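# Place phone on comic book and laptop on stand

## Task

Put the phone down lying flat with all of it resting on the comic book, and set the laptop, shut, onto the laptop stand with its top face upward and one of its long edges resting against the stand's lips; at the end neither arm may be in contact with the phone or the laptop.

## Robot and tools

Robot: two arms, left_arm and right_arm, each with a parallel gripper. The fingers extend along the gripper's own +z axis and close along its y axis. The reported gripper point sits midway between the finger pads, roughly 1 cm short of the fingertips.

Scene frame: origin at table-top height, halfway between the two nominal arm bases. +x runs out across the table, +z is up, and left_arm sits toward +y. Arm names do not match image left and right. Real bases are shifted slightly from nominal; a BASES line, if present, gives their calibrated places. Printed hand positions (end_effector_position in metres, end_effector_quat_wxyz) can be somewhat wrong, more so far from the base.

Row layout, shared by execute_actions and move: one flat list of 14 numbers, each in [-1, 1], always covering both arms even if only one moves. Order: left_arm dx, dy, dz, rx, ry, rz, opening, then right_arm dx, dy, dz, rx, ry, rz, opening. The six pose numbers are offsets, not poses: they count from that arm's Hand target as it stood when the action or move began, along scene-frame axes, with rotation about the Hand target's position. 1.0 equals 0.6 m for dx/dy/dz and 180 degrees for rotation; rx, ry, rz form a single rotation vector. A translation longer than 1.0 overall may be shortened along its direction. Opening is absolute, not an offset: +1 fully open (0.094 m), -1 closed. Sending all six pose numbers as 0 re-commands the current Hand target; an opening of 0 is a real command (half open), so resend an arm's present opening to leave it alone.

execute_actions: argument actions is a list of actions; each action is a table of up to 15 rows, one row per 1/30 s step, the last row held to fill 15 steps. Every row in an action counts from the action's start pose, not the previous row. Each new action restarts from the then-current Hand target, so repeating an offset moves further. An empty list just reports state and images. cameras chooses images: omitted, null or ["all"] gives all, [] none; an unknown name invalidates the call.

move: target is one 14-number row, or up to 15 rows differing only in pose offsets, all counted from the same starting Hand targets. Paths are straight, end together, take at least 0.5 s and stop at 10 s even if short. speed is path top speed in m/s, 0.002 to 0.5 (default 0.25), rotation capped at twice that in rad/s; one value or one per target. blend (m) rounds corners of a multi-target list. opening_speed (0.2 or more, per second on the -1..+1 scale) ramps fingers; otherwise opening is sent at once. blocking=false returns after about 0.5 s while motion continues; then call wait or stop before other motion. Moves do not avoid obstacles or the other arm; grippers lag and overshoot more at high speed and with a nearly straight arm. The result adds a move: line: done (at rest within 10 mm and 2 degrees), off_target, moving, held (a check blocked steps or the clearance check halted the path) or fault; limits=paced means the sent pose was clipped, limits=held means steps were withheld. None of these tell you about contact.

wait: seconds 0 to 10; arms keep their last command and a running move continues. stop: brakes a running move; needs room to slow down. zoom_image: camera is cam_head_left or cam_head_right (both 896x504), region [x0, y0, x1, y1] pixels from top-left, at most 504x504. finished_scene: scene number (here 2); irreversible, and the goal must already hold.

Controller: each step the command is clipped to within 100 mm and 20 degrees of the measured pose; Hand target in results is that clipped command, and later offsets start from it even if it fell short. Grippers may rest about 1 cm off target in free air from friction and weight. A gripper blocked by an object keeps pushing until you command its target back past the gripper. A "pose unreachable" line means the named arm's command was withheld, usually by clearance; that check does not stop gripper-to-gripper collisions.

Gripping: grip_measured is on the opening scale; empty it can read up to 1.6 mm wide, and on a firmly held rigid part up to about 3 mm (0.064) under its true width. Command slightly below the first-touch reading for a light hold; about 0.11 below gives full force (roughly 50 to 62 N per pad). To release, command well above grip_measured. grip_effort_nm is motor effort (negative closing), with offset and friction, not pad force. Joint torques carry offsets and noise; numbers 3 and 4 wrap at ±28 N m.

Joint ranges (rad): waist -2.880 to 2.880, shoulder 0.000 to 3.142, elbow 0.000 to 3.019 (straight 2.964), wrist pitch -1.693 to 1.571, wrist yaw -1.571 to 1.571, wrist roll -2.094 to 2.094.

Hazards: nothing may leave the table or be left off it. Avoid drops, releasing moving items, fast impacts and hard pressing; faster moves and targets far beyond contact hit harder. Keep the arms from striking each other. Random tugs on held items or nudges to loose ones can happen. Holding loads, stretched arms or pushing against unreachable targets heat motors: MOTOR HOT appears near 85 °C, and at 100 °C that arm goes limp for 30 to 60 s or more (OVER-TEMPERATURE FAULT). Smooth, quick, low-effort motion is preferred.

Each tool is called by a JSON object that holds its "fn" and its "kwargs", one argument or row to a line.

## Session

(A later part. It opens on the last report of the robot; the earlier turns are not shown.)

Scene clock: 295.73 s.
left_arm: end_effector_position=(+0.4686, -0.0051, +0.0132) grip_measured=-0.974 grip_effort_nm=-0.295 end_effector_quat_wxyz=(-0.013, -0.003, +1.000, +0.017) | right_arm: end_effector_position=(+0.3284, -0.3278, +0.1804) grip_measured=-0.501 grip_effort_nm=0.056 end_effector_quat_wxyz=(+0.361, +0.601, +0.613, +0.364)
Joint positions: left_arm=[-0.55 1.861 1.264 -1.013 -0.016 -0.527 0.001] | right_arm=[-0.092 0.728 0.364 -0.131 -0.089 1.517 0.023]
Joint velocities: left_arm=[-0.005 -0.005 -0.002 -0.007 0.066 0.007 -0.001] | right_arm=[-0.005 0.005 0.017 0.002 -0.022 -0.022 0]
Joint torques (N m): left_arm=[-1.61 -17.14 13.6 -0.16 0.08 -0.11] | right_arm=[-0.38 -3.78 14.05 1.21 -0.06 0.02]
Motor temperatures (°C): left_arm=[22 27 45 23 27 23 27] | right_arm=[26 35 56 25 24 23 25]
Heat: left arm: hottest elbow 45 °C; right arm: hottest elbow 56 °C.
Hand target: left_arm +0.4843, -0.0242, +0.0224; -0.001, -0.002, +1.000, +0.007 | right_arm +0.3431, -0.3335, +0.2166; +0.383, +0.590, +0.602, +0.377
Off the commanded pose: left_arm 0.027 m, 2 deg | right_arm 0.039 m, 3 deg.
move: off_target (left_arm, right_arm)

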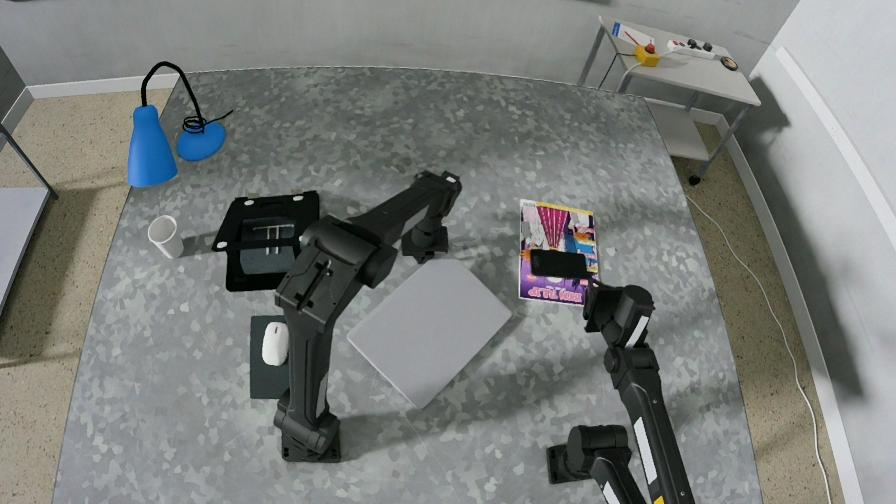

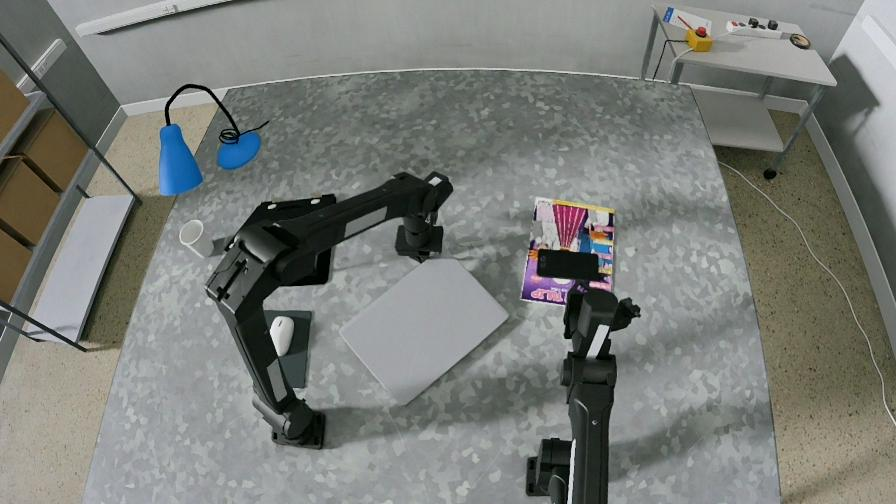

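{"fn": "move", "kwargs": {
  "target": [
    [0.0,0.08,0.15,0,0,0,-0.98,0,0.1,0.08,0,0,0,-0.98],
    [-0.17,0.35,0.43,0,0,0,-0.98,-0.155,0.19,0.05,-0.278,0.282,0.435,-0.98]
  ],
  "speed": 0.25
}}

{"fn": "zoom_image", "kwargs": {
  "camera": "cam_head_left",
  "region": [330, 230, 530, 430]
}}

Scene clock: 312.10 s.
left_arm: end_effector_position=(+0.3868, +0.1831, +0.2650) grip_measured=-0.974 grip_effort_nm=-0.295 end_effector_quat_wxyz=(-0.018, +0.000, +1.000, +0.011) | right_arm: end_effector_position=(+0.2387, -0.2246, +0.2278) grip_measured=-0.979 grip_effort_nm=-0.076 end_effector_quat_wxyz=(-0.016, +0.013, +1.000, +0.007)
Joint positions: left_arm=[-0.201 1.302 1.294 -1.602 -0.015 -0.172 0.001] | right_arm=[0.297 1.088 1.025 -1.534 -0.023 0.329 0.001]
Joint velocities: left_arm=[-0.015 -0.015 0.007 0.002 -0.081 0.051 -0.001] | right_arm=[-0.024 -0.005 -0.002 0.012 0.022 0.007 -0.001]
Joint torques (N m): left_arm=[-0.03 -11.99 12.29 0.06 -0.11 0.07] | right_arm=[1.44 -6.3 13.09 -0.29 0.12 0.11]
Motor temperatures (°C): left_arm=[22 28 45 23 27 23 27] | right_arm=[26 34 58 25 24 23 25]
Heat: left arm: hottest elbow 45 °C; right arm: hottest elbow 58 °C.
Hand target: left_arm +0.3885, +0.1883, +0.2802; -0.002, -0.002, +1.000, +0.008 | right_arm +0.2531, -0.2168, +0.2456; -0.002, +0.003, +1.000, +0.010
Off the commanded pose: left_arm 0.016 m, 2 deg | right_arm 0.023 m, 3 deg.
move: off_target (left_arm, right_arm)

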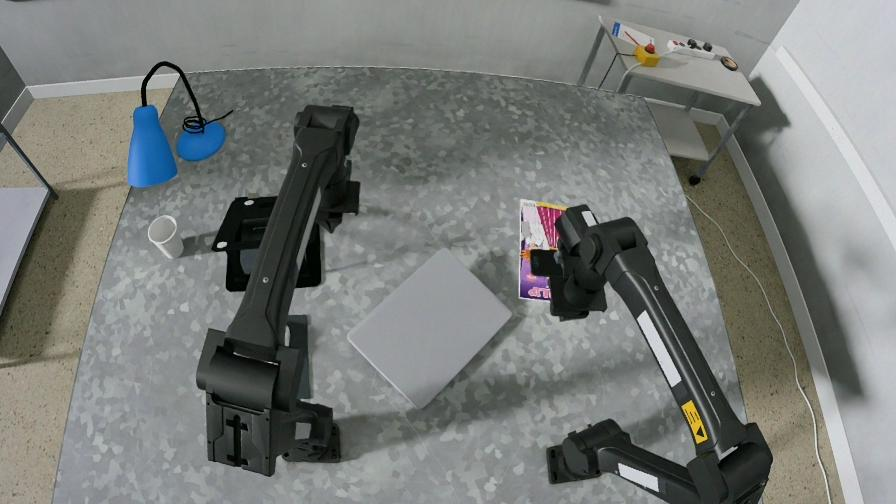

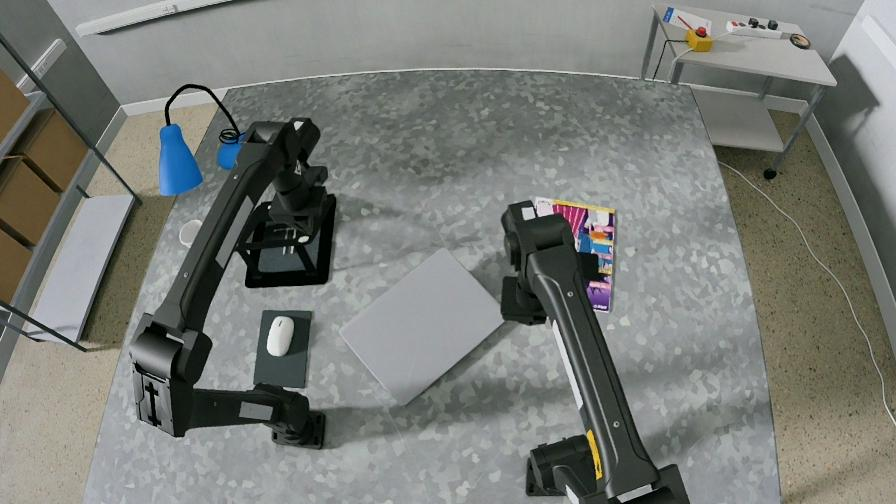

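Scaled by 2.520.

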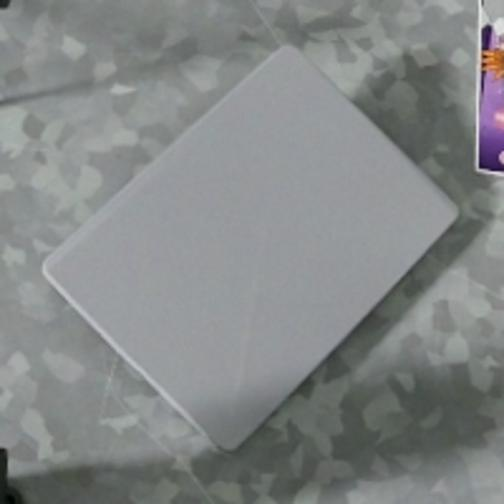

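{"fn": "move", "kwargs": {
  "target": [
    [0,0,0,0,0,0,-0.98,-0.198,0.197,-0.22,0,0,0,-0.98],
    [0,0,0,0,0,0,-0.98,-0.198,0.197,-0.376,0,0,0,-0.98]
  ],
  "speed": 0.2
}}

{"fn": "zoom_image", "kwargs": {
  "camera": "cam_head_left",
  "region": [360, 270, 560, 470]
}}

{"fn": "zoom_image", "kwargs": {
  "camera": "cam_head_right",
  "region": [340, 270, 540, 470]
}}

Scene clock: 319.67 s.
left_arm: end_effector_position=(+0.3868, +0.1831, +0.2650) grip_measured=-0.974 grip_effort_nm=-0.300 end_effector_quat_wxyz=(-0.018, +0.001, +1.000, +0.011) | right_arm: end_effector_position=(+0.1370, -0.0996, +0.0268) grip_measured=-0.979 grip_effort_nm=-0.076 end_effector_quat_wxyz=(+0.000, +0.004, +1.000, +0.017)
Joint positions: left_arm=[-0.201 1.302 1.294 -1.602 -0.015 -0.171 0.001] | right_arm=[0.891 1.242 0.568 -0.87 -0.021 0.906 0.001]
Joint velocities: left_arm=[-0.015 -0.005 0.007 0.017 -0.066 -0.022 -0.001] | right_arm=[0.005 -0.005 0.002 0.002 -0.007 -0.051 0]
Joint torques (N m): left_arm=[-0.5 -12.22 12.19 0.12 -0.11 0.08] | right_arm=[1.26 -5.95 6.19 0.7 0.15 0.22]
Motor temperatures (°C): left_arm=[22 28 45 23 27 23 27] | right_arm=[26 34 58 25 24 23 25]
Heat: left arm: hottest elbow 45 °C; right arm: hottest elbow 58 °C.
Hand target: left_arm +0.3885, +0.1883, +0.2802; -0.002, -0.002, +1.000, +0.008 | right_arm +0.1326, -0.1010, +0.0184; -0.005, +0.003, +1.000, +0.008
Off the commanded pose: left_arm 0.016 m, 2 deg | right_arm 0.007 m, 1 deg.
move: off_target (left_arm)

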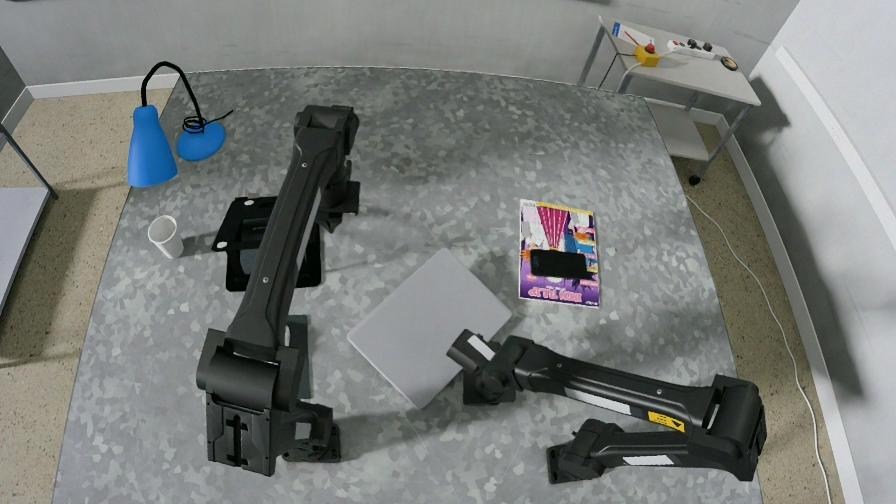

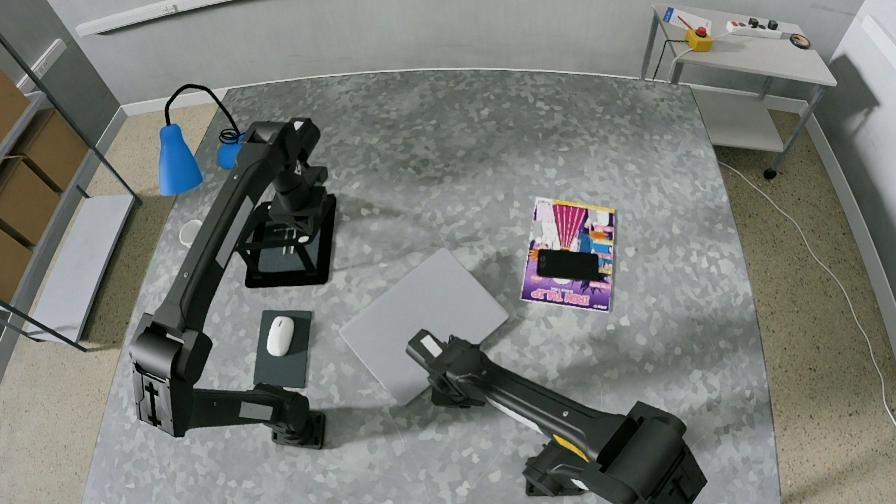

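Scaled by 2.520.

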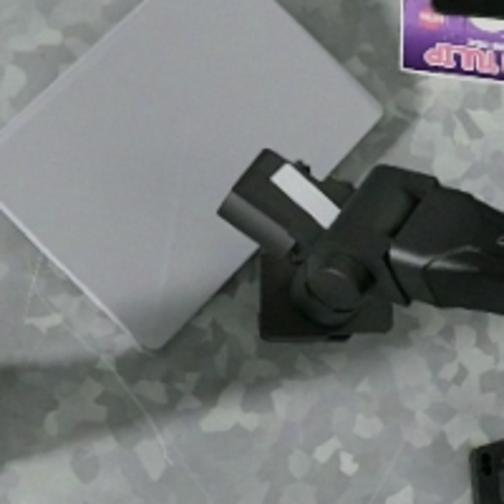

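Scaled by 2.520.

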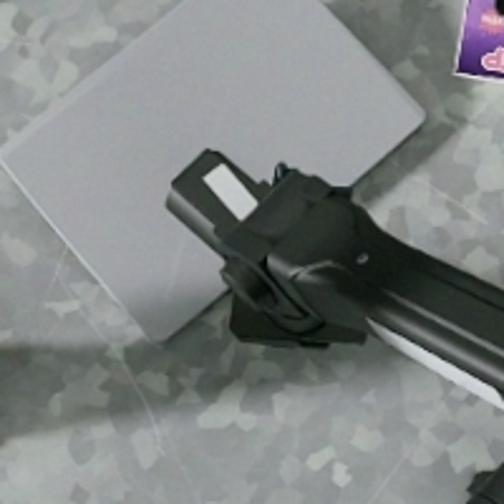

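{"fn": "move", "kwargs": {
  "target": [
    [0,0,0,0,0,0,-0.98,-0.067,0.067,0,0,0,0,-0.98],
    [0,0,0,0,0,0,-0.98,0.07,0.24,0.0,0,0,0,-0.98]
  ],
  "speed": 0.1
}}

{"fn": "zoom_image", "kwargs": {
  "camera": "cam_head_left",
  "region": [360, 250, 560, 450]
}}

Scene clock: 331.20 s.
left_arm: end_effector_position=(+0.3868, +0.1831, +0.2650) grip_measured=-0.974 grip_effort_nm=-0.295 end_effector_quat_wxyz=(-0.018, +0.001, +1.000, +0.011) | right_arm: end_effector_position=(+0.1499, +0.0211, +0.0129) grip_measured=-0.979 grip_effort_nm=-0.056 end_effector_quat_wxyz=(-0.020, -0.006, +1.000, -0.007)
Joint positions: left_arm=[-0.201 1.302 1.294 -1.602 -0.015 -0.171 0.001] | right_arm=[1.062 1.588 0.876 -0.891 -0.027 1.055 0.001]
Joint velocities: left_arm=[-0.005 -0.005 -0.012 -0.007 -0.007 0.051 -0.001] | right_arm=[-0.005 0.005 -0.007 0.002 -0.007 -0.007 0.001]
Joint torques (N m): left_arm=[-0.79 -12.16 12.07 -0.08 -0.11 0.14] | right_arm=[-1.26 -11.22 10.97 0.54 0.43 0.09]
Motor temperatures (°C): left_arm=[22 28 44 23 27 23 27] | right_arm=[26 34 56 25 24 23 25]
Heat: left arm: hottest elbow 44 °C; right arm: hottest elbow 56 °C.
Hand target: left_arm +0.3885, +0.1883, +0.2802; -0.002, -0.002, +1.000, +0.008 | right_arm +0.1760, +0.0426, +0.0161; -0.006, +0.003, +1.000, +0.008
Off the commanded pose: left_arm 0.016 m, 2 deg | right_arm 0.033 m, 3 deg.
move: off_target (left_arm, right_arm)

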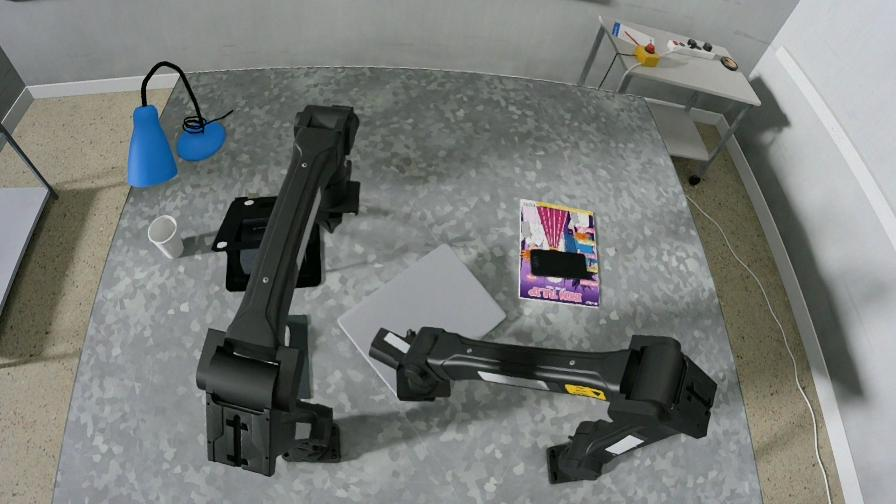

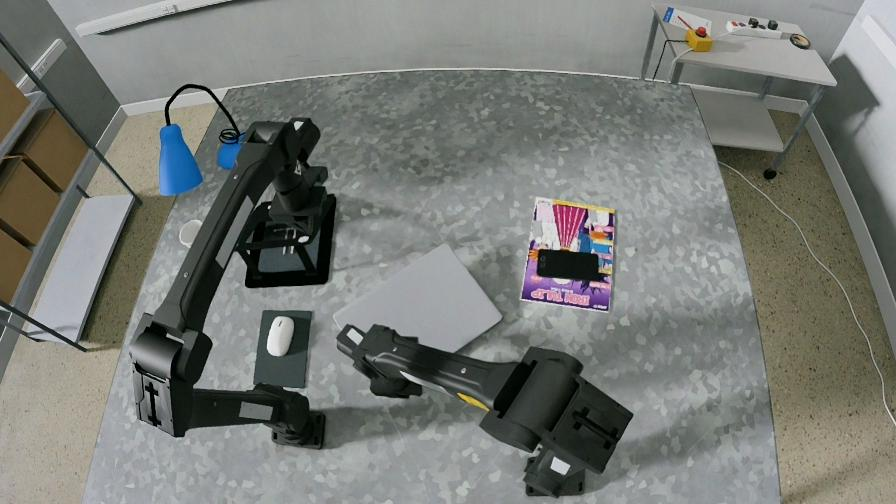

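Scaled by 2.520.

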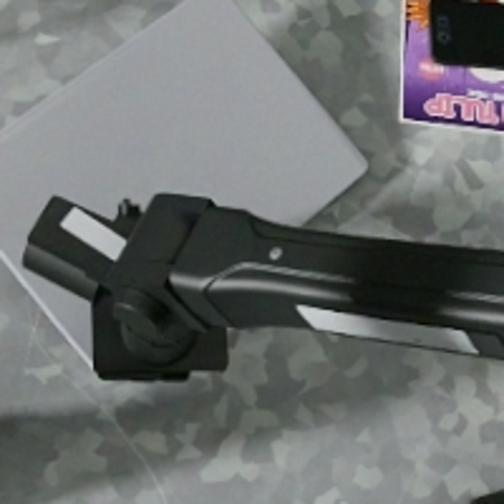

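{"fn": "execute_actions", "kwargs": {
  "actions": []
}}

Scene clock: 343.73 s.
left_arm: end_effector_position=(+0.3868, +0.1831, +0.2650) grip_measured=-0.974 grip_effort_nm=-0.295 end_effector_quat_wxyz=(-0.018, +0.001, +1.000, +0.011) | right_arm: end_effector_position=(+0.1499, +0.0211, +0.0129) grip_measured=-0.979 grip_effort_nm=-0.061 end_effector_quat_wxyz=(-0.020, -0.007, +1.000, -0.007)
Joint positions: left_arm=[-0.201 1.302 1.294 -1.602 -0.015 -0.171 0.001] | right_arm=[1.062 1.588 0.876 -0.891 -0.027 1.054 0.001]
Joint velocities: left_arm=[0.005 -0.005 -0.007 -0.012 -0.037 0.022 0] | right_arm=[0.005 -0.005 -0.002 -0.007 -0.022 -0.007 -0.001]
Joint torques (N m): left_arm=[-0.38 -12.45 12.08 -0.2 -0.12 0.09] | right_arm=[-1.32 -11.22 10.97 0.55 0.43 0.09]
Motor temperatures (°C): left_arm=[22 28 44 23 27 23 27] | right_arm=[26 35 55 25 24 23 25]
Heat: left arm: hottest elbow 44 °C; right arm: hottest elbow 55 °C.
Hand target: left_arm +0.3885, +0.1883, +0.2802; -0.002, -0.002, +1.000, +0.008 | right_arm +0.1760, +0.0426, +0.0161; -0.006, +0.003, +1.000, +0.008
Tool commands: left_gripper/opening=-0.98 right_gripper/opening=-0.98
Off the commanded pose: left_arm 0.016 m, 2 deg | right_arm 0.033 m, 3 deg.

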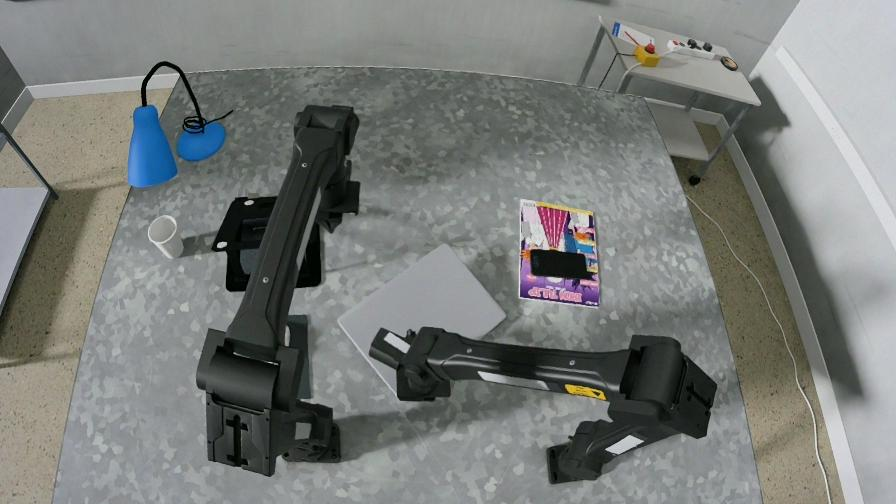

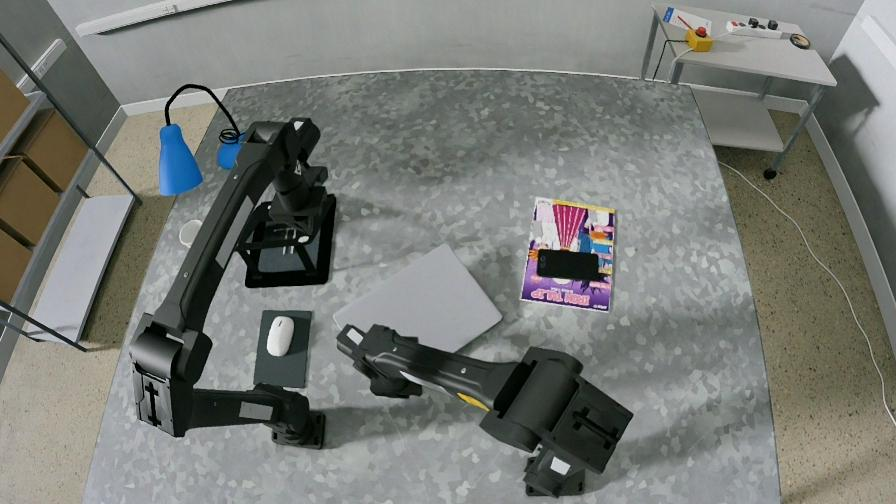

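{"fn": "move", "kwargs": {
  "target": [0,0,0,0,0,0,-0.98,0.06,0.14,0,0,0,0,-0.98],
  "speed": 0.1
}}

Scene clock: 373.20 s.
left_arm: end_effector_position=(+0.3868, +0.1831, +0.2650) grip_measured=-0.974 grip_effort_nm=-0.300 end_effector_quat_wxyz=(-0.018, +0.001, +1.000, +0.011) | right_arm: end_effector_position=(+0.1965, +0.1066, +0.0148) grip_measured=-0.979 grip_effort_nm=-0.061 end_effector_quat_wxyz=(-0.016, -0.004, +1.000, +0.001)
Joint positions: left_arm=[-0.201 1.302 1.294 -1.602 -0.015 -0.171 0.001] | right_arm=[1.062 1.787 1.157 -0.954 -0.03 1.059 0.001]
Joint velocities: left_arm=[-0.005 -0.005 -0.007 -0.007 -0.081 -0.022 -0.002] | right_arm=[0.005 -0.005 0.007 -0.007 -0.007 -0.037 0]
Joint torques (N m): left_arm=[-0.85 -11.63 12.11 -0.34 -0.11 0.02] | right_arm=[0.09 -15.33 11.15 -0.02 0.48 0.26]
Motor temperatures (°C): left_arm=[22 28 44 23 27 23 27] | right_arm=[26 36 53 25 24 23 25]
Heat: left arm: hottest elbow 44 °C; right arm: hottest elbow 53 °C.
Hand target: left_arm +0.3885, +0.1883, +0.2802; -0.002, -0.002, +1.000, +0.008 | right_arm +0.2129, +0.1261, +0.0149; -0.006, +0.003, +1.000, +0.008
Off the commanded pose: left_arm 0.016 m, 2 deg | right_arm 0.025 m, 2 deg.
move: off_target (left_arm, right_arm)

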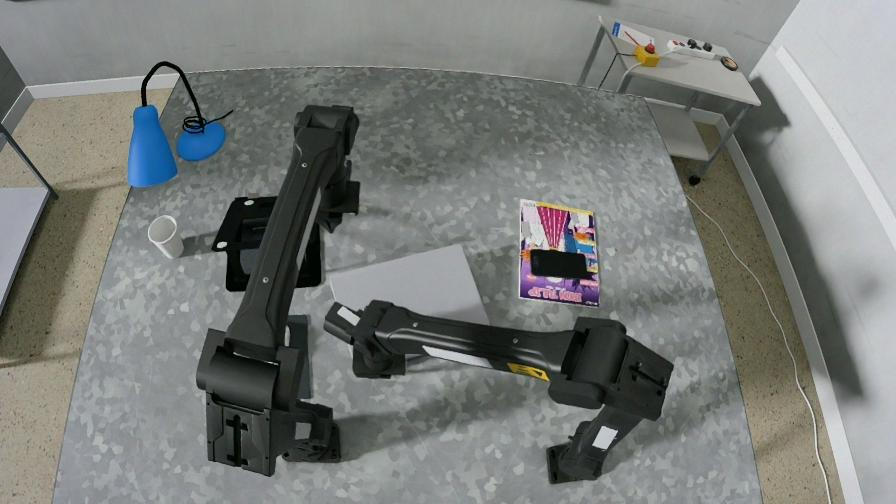

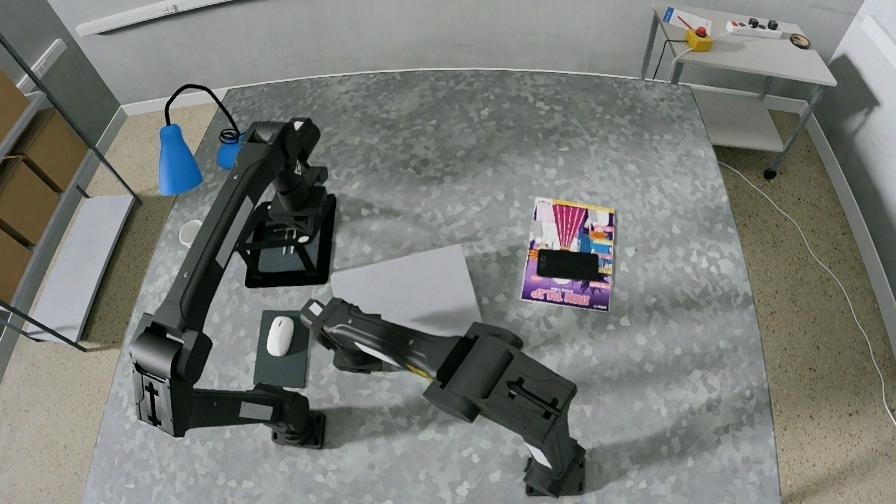

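{"fn": "move", "kwargs": {
  "target": [0,0,0,0,0,0,-0.98,0.09,-0.045,0,0,0,0,-0.98],
  "speed": 0.1
}}

Scene clock: 380.00 s.
left_arm: end_effector_position=(+0.3868, +0.1831, +0.2650) grip_measured=-0.974 grip_effort_nm=-0.300 end_effector_quat_wxyz=(-0.018, +0.001, +1.000, +0.011) | right_arm: end_effector_position=(+0.2442, +0.0878, +0.0192) grip_measured=-0.979 grip_effort_nm=-0.061 end_effector_quat_wxyz=(-0.013, -0.004, +1.000, +0.007)
Joint positions: left_arm=[-0.201 1.302 1.294 -1.602 -0.015 -0.171 0.001] | right_arm=[0.957 1.795 1.182 -0.962 -0.03 0.955 0.001]
Joint velocities: left_arm=[-0.015 0.015 -0.017 0.007 -0.095 0.022 0] | right_arm=[-0.015 -0.024 0.002 -0.012 -0.081 -0.051 -0.001]
Joint torques (N m): left_arm=[-0.56 -11.87 12.41 -0.09 -0.09 0.13] | right_arm=[-0.91 -15.33 11.1 0.1 0.47 0.11]
Motor temperatures (°C): left_arm=[22 28 44 23 27 23 27] | right_arm=[26 35 53 25 24 23 25]
Heat: left arm: hottest elbow 44 °C; right arm: hottest elbow 53 °C.
Hand target: left_arm +0.3885, +0.1883, +0.2802; -0.002, -0.002, +1.000, +0.008 | right_arm +0.2668, +0.0986, +0.0156; -0.005, +0.003, +1.000, +0.008
Off the commanded pose: left_arm 0.016 m, 2 deg | right_arm 0.026 m, 1 deg.
move: off_target (left_arm, right_arm)

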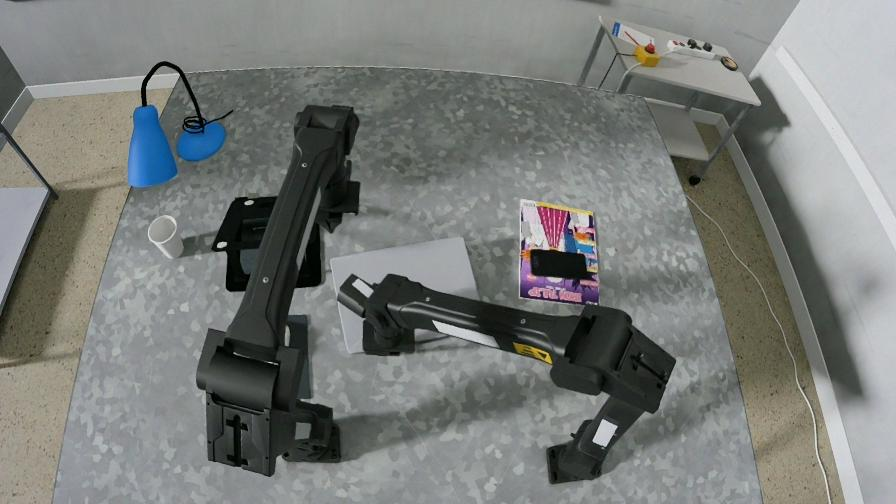

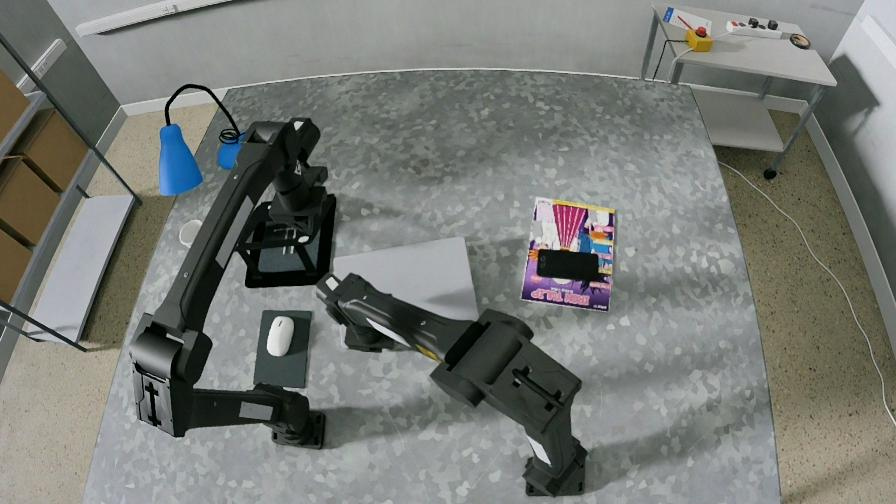

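{"fn": "move", "kwargs": {
  "target": [-0.05,0.1,0.1,0,0,0,-0.98,0.17,-0.045,0,0,0,0,-0.98],
  "speed": 0.1
}}

{"fn": "zoom_image", "kwargs": {
  "camera": "cam_head_left",
  "region": [180, 160, 520, 400]
}}

Scene clock: 398.40 s.
left_arm: end_effector_position=(+0.3518, +0.2447, +0.3105) grip_measured=-0.974 grip_effort_nm=-0.295 end_effector_quat_wxyz=(+0.017, +0.000, +1.000, +0.009) | right_arm: end_effector_position=(+0.3449, +0.0647, +0.0212) grip_measured=-0.979 grip_effort_nm=-0.061 end_effector_quat_wxyz=(-0.012, -0.004, +1.000, +0.009)
Joint positions: left_arm=[-0.03 1.159 1.294 -1.673 -0.017 -0.001 0.001] | right_arm=[0.775 1.893 1.339 -1.02 -0.03 0.773 0.001]
Joint velocities: left_arm=[-0.015 0.005 -0.022 -0.002 -0.066 -0.022 0] | right_arm=[0.005 0.005 -0.007 0.007 0.037 -0.051 0]
Joint torques (N m): left_arm=[-0.56 -9.64 15.97 0.06 -0.08 0.11] | right_arm=[-0.91 -17.32 11.48 0.02 0.42 0.09]
Motor temperatures (°C): left_arm=[22 28 44 23 27 23 27] | right_arm=[26 37 55 25 24 23 25]
Heat: left arm: hottest elbow 44 °C; right arm: hottest elbow 55 °C.
Hand target: left_arm +0.3599, +0.2495, +0.3402; -0.003, -0.002, +1.000, +0.008 | right_arm +0.3691, +0.0703, +0.0165; -0.004, +0.003, +1.000, +0.009
Off the commanded pose: left_arm 0.031 m, 2 deg | right_arm 0.025 m, 1 deg.
joint sent to its limit (left arm) — joint 4 (wrist pitch), lower limit. The joint targets are off in orientation, not in position.
move: off_target (left_arm, right_arm)

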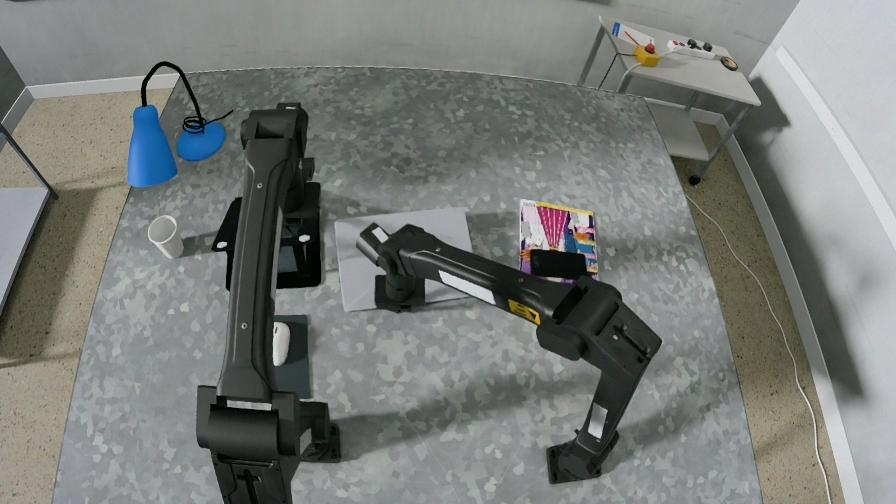

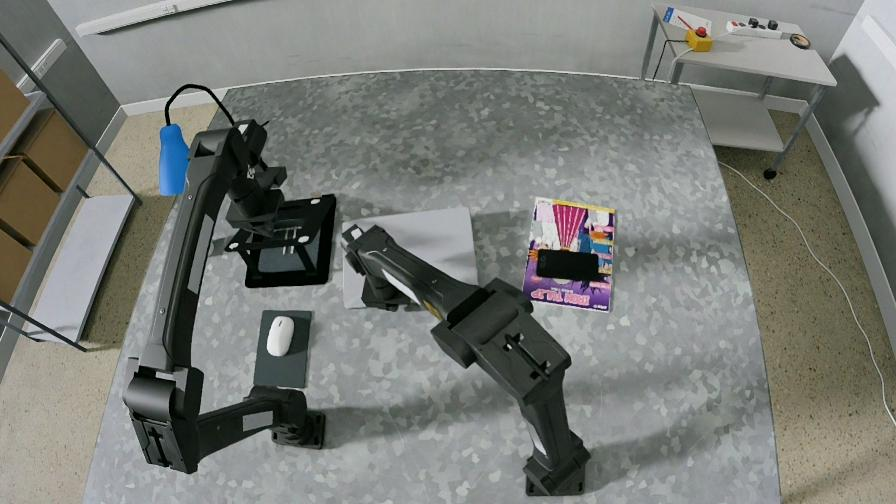

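Scaled by 1.482.

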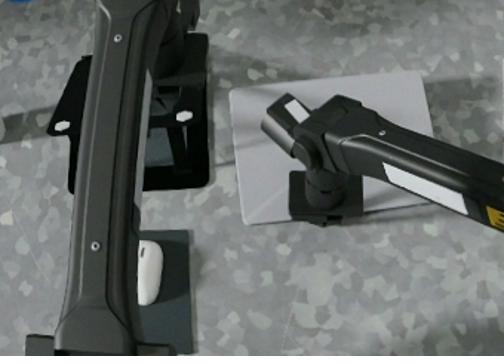

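{"fn": "move", "kwargs": {
  "target": [0,0,0,0,0,0,-0.98,-0.15,-0.3,0.39,0,0,0,-0.98],
  "speed": 0.2,
  "cameras": []
}}

{"fn": "move", "kwargs": {
  "target": [-0.08,-0.2,-0.1,0.3353,-0.3353,-0.4141,0.95,0,0,0,0,0,0,-0.98],
  "speed": 0.25,
  "opening_speed": 0.8
}}

Scene clock: 427.83 s.
left_arm: end_effector_position=(+0.3518, +0.2447, +0.3105) grip_measured=-0.974 grip_effort_nm=-0.300 end_effector_quat_wxyz=(+0.017, +0.000, +1.000, +0.009) | right_arm: end_effector_position=(+0.2741, -0.1012, +0.2473) grip_measured=-0.979 grip_effort_nm=-0.061 end_effector_quat_wxyz=(-0.006, +0.001, +1.000, +0.008)
Joint positions: left_arm=[-0.03 1.159 1.294 -1.673 -0.017 0 0.001] | right_arm=[0.594 1.304 1.25 -1.518 -0.021 0.601 0.001]
Joint velocities: left_arm=[-0.005 0.005 0.012 0.012 0.022 -0.007 0] | right_arm=[0.005 0.005 0.027 0.012 0.022 -0.007 -0.001]
Joint torques (N m): left_arm=[-0.79 -8.82 15.86 0.05 -0.03 0.1] | right_arm=[-0.32 -11.87 9.84 -0.18 0.09 0.07]
Motor temperatures (°C): left_arm=[22 28 47 23 27 23 27] | right_arm=[26 36 57 25 24 23 25]
Heat: left arm: hottest elbow 47 °C; right arm: hottest elbow 57 °C.
Hand target: left_arm +0.3599, +0.2495, +0.3402; -0.003, -0.002, +1.000, +0.008 | right_arm +0.2775, -0.1046, +0.2535; -0.003, +0.003, +1.000, +0.010
Off the commanded pose: left_arm 0.031 m, 2 deg | right_arm 0.010 m, 0 deg.
joint sent to its limit (left arm) — joint 4 (wrist pitch), lower limit. The joint targets are off in orientation, not in position.
move: off_target (left_arm)
No camera images: "cameras" was empty.

Scene clock: 432.73 s.
left_arm: end_effector_position=(+0.3096, +0.1310, +0.2813) grip_measured=+0.948 grip_effort_nm=0.129 end_effector_quat_wxyz=(+0.447, +0.541, +0.558, +0.444) | right_arm: end_effector_position=(+0.2741, -0.1012, +0.2473) grip_measured=-0.979 grip_effort_nm=-0.066 end_effector_quat_wxyz=(-0.006, +0.001, +1.000, +0.008)
Joint positions: left_arm=[-0.832 0.424 0.399 -0.275 -0.792 1.336 0.092] | right_arm=[0.594 1.304 1.25 -1.518 -0.021 0.6 0.001]
Joint velocities: left_arm=[-0.005 0.005 -0.002 -0.007 -0.022 -0.081 -0.001] | right_arm=[-0.005 -0.015 -0.012 -0.007 -0.051 -0.11 -0.001]
Joint torques (N m): left_arm=[-2.2 -1.73 10.77 2.43 -0.01 0.03] | right_arm=[-0.26 -12.4 9.73 -0.21 0.09 0.09]
Motor temperatures (°C): left_arm=[22 28 46 23 27 23 27] | right_arm=[26 36 56 25 24 23 25]
Heat: left arm: hottest elbow 46 °C; right arm: hottest elbow 56 °C.
Hand target: left_arm +0.3081, +0.1294, +0.2825; +0.455, +0.539, +0.552, +0.443 | right_arm +0.2775, -0.1046, +0.2535; -0.003, +0.003, +1.000, +0.010
Off the commanded pose: left_arm 0.003 m, 1 deg | right_arm 0.008 m, 0 deg.
move: done

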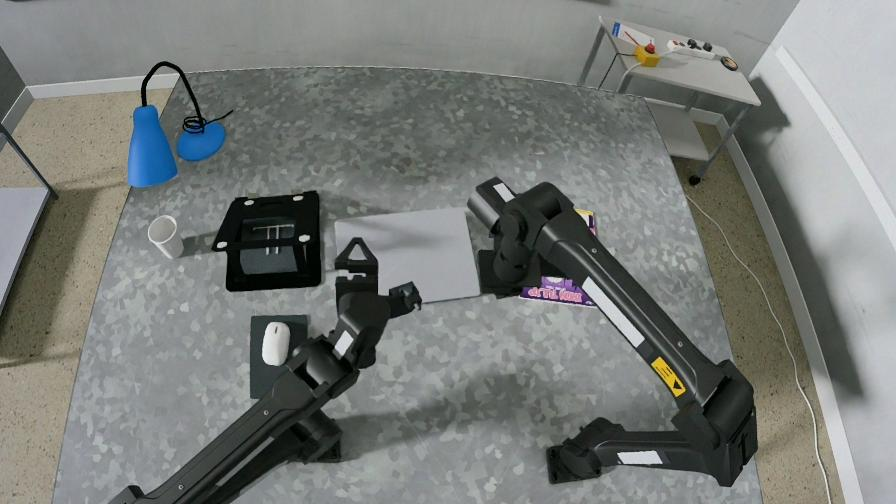

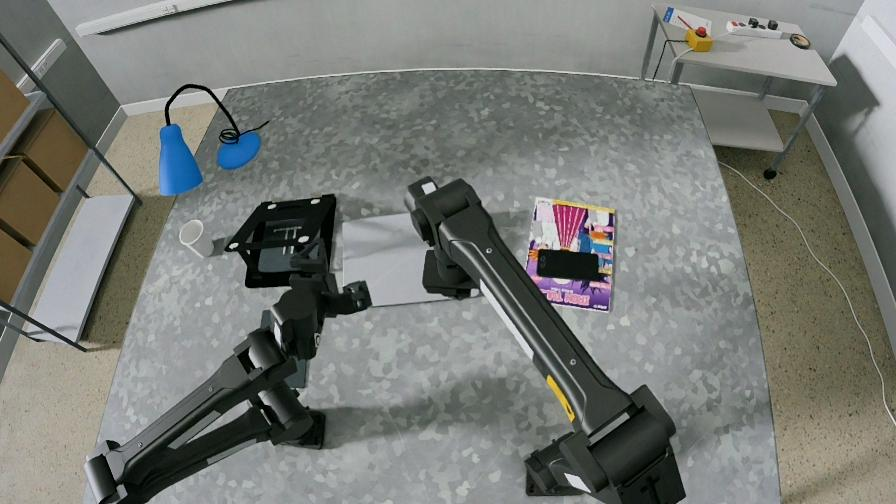

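{"fn": "zoom_image", "kwargs": {
  "camera": "cam_head_left",
  "region": [200, 170, 500, 330]
}}

{"fn": "zoom_image", "kwargs": {
  "camera": "cam_head_right",
  "region": [200, 170, 500, 330]
}}

Scaled by 1.680.

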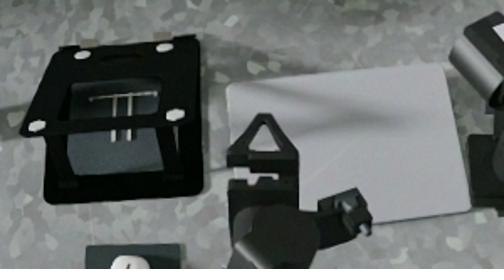

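Scaled by 1.680.

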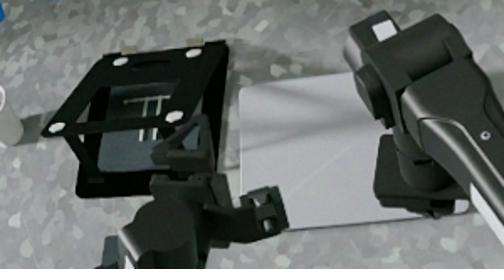

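{"fn": "zoom_image", "kwargs": {
  "camera": "cam_head_left",
  "region": [200, 180, 340, 300]
}}

{"fn": "zoom_image", "kwargs": {
  "camera": "cam_head_right",
  "region": [210, 180, 350, 300]
}}

Scaled by 3.600.

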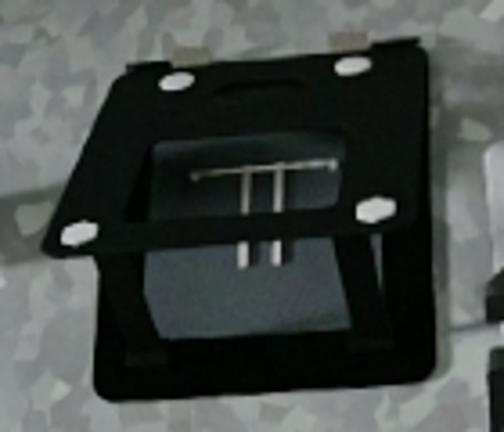

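Scaled by 3.600.

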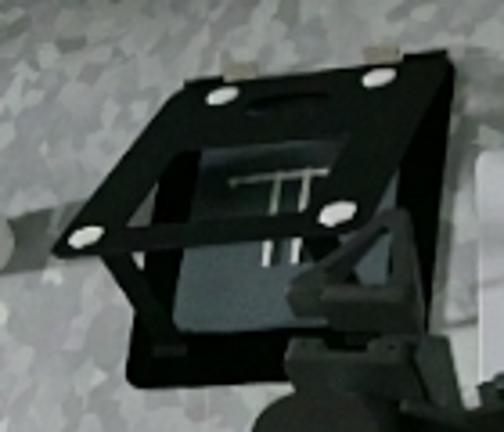

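{"fn": "move", "kwargs": {
  "target": [0.0,0.01,-0.37,0,0.006,0.05,0.95,0,0,0,0,0,0,-0.98],
  "speed": 0.15
}}

{"fn": "zoom_image", "kwargs": {
  "camera": "cam_head_left",
  "region": [300, 200, 500, 360]
}}

{"fn": "zoom_image", "kwargs": {
  "camera": "cam_head_right",
  "region": [300, 200, 500, 360]
}}

Scene clock: 469.03 s.
left_arm: end_effector_position=(+0.3088, +0.1414, +0.0641) grip_measured=+0.948 grip_effort_nm=0.129 end_effector_quat_wxyz=(+0.414, +0.492, +0.603, +0.472) | right_arm: end_effector_position=(+0.2741, -0.1012, +0.2473) grip_measured=-0.979 grip_effort_nm=-0.061 end_effector_quat_wxyz=(-0.006, +0.001, +1.000, +0.008)
Joint positions: left_arm=[-0.889 1.549 0.031 1.123 -0.991 1.199 0.092] | right_arm=[0.594 1.304 1.25 -1.518 -0.021 0.6 0.001]
Joint velocities: left_arm=[-0.005 -0.015 -0.007 -0.002 0.037 0.007 0.001] | right_arm=[-0.024 -0.015 -0.007 -0.017 -0.066 -0.095 0]
Joint torques (N m): left_arm=[-2.2 -5.01 1.43 2.5 -0.34 -0.01] | right_arm=[-0.26 -12.34 9.74 -0.2 0.09 0.08]
Motor temperatures (°C): left_arm=[22 27 43 24 27 23 27] | right_arm=[26 37 52 25 24 23 25]
Heat: left arm: hottest elbow 43 °C; right arm: hottest elbow 52 °C.
Hand target: left_arm +0.3052, +0.1405, +0.0631; +0.415, +0.498, +0.597, +0.473 | right_arm +0.2775, -0.1046, +0.2535; -0.003, +0.003, +1.000, +0.010
Off the commanded pose: left_arm 0.007 m, 1 deg | right_arm 0.008 m, 0 deg.
move: done

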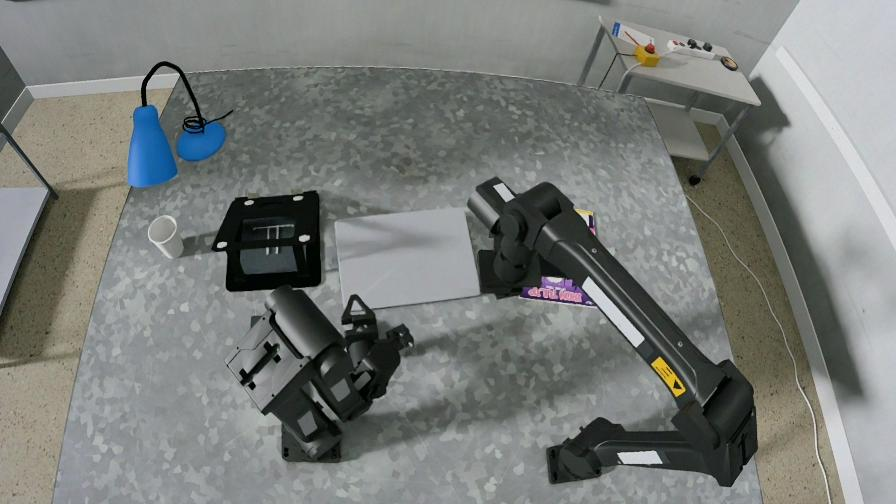

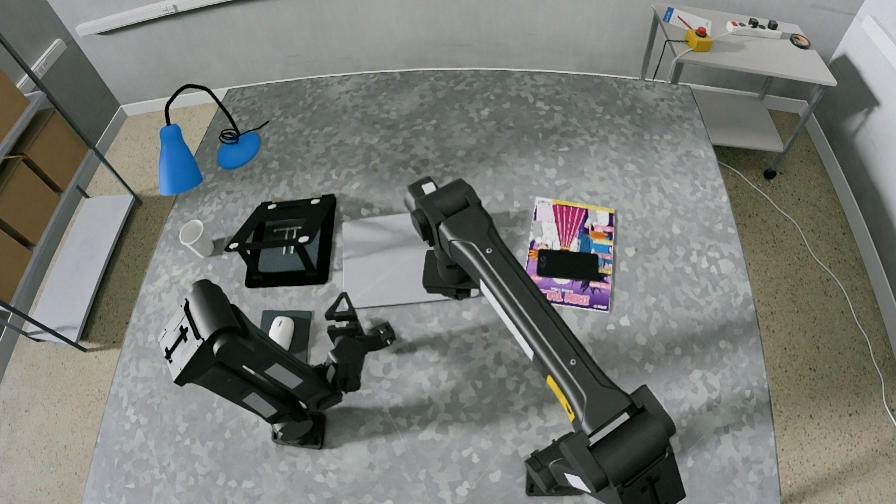

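Scaled by 2.520.

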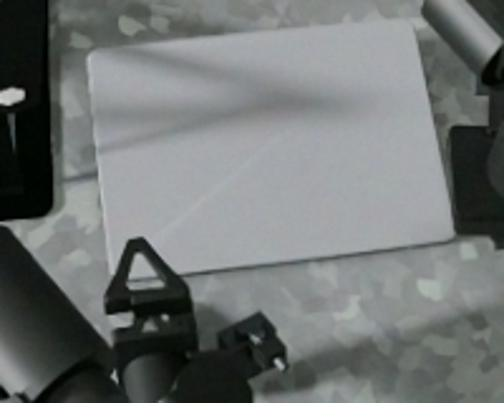

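Scaled by 2.520.

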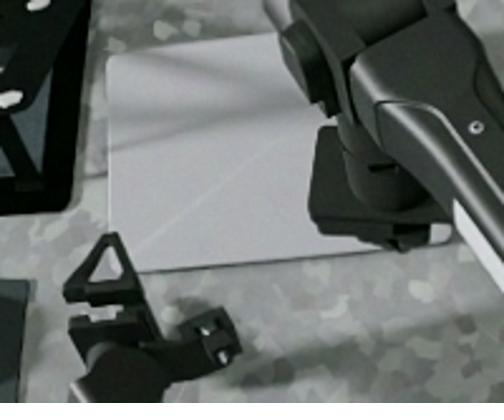

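{"fn": "move", "kwargs": {
  "target": [0.0,0.01,-0.03,0,0.0,0.0,0.95,0,0,0,0,0,0,-0.98],
  "speed": 0.05,
  "cameras": []
}}

Scene clock: 475.03 s.
left_arm: end_effector_position=(+0.3082, +0.1415, +0.0573) grip_measured=+0.948 grip_effort_nm=0.129 end_effector_quat_wxyz=(+0.417, +0.492, +0.600, +0.473) | right_arm: end_effector_position=(+0.2741, -0.1012, +0.2473) grip_measured=-0.979 grip_effort_nm=-0.056 end_effector_quat_wxyz=(-0.006, +0.001, +1.000, +0.008)
Joint positions: left_arm=[-0.889 1.66 0.028 1.251 -0.987 1.212 0.092] | right_arm=[0.594 1.304 1.25 -1.518 -0.021 0.6 0.001]
Joint velocities: left_arm=[-0.005 0.015 0.007 -0.002 0.007 -0.066 -0.001] | right_arm=[-0.024 -0.005 0.002 0.007 -0.022 -0.037 -0.001]
Joint torques (N m): left_arm=[-1.55 -7.12 0.95 1.09 -0.21 -0.1] | right_arm=[-0.32 -12.22 9.74 -0.23 0.08 0.08]
Motor temperatures (°C): left_arm=[22 27 42 24 27 23 27] | right_arm=[26 36 52 25 24 23 25]
Heat: left arm: hottest elbow 42 °C; right arm: hottest elbow 52 °C.
Hand target: left_arm +0.3083, +0.1413, +0.0568; +0.415, +0.494, +0.601, +0.472 | right_arm +0.2775, -0.1046, +0.2535; -0.003, +0.003, +1.000, +0.010
Off the commanded pose: left_arm 0.014 m, 1 deg | right_arm 0.008 m, 0 deg.
move: held (left_arm; a check stopped the path); limits=held
pose unreachable (left arm): on one or more control steps of this call, first in action 0 (counted from 0), this arm could not follow its commanded pose, so it was not sent that pose on those steps. It may still have moved: this result reports where it is.
cause: moving toward the commanded pose would bring two parts of the arm too close to each other (its shoulder (the part past joint 1) and its forearm (the part past joint 3), with joints 2 (shoulder) and 3 (elbow) between them).
No camera images: "cameras" was empty.


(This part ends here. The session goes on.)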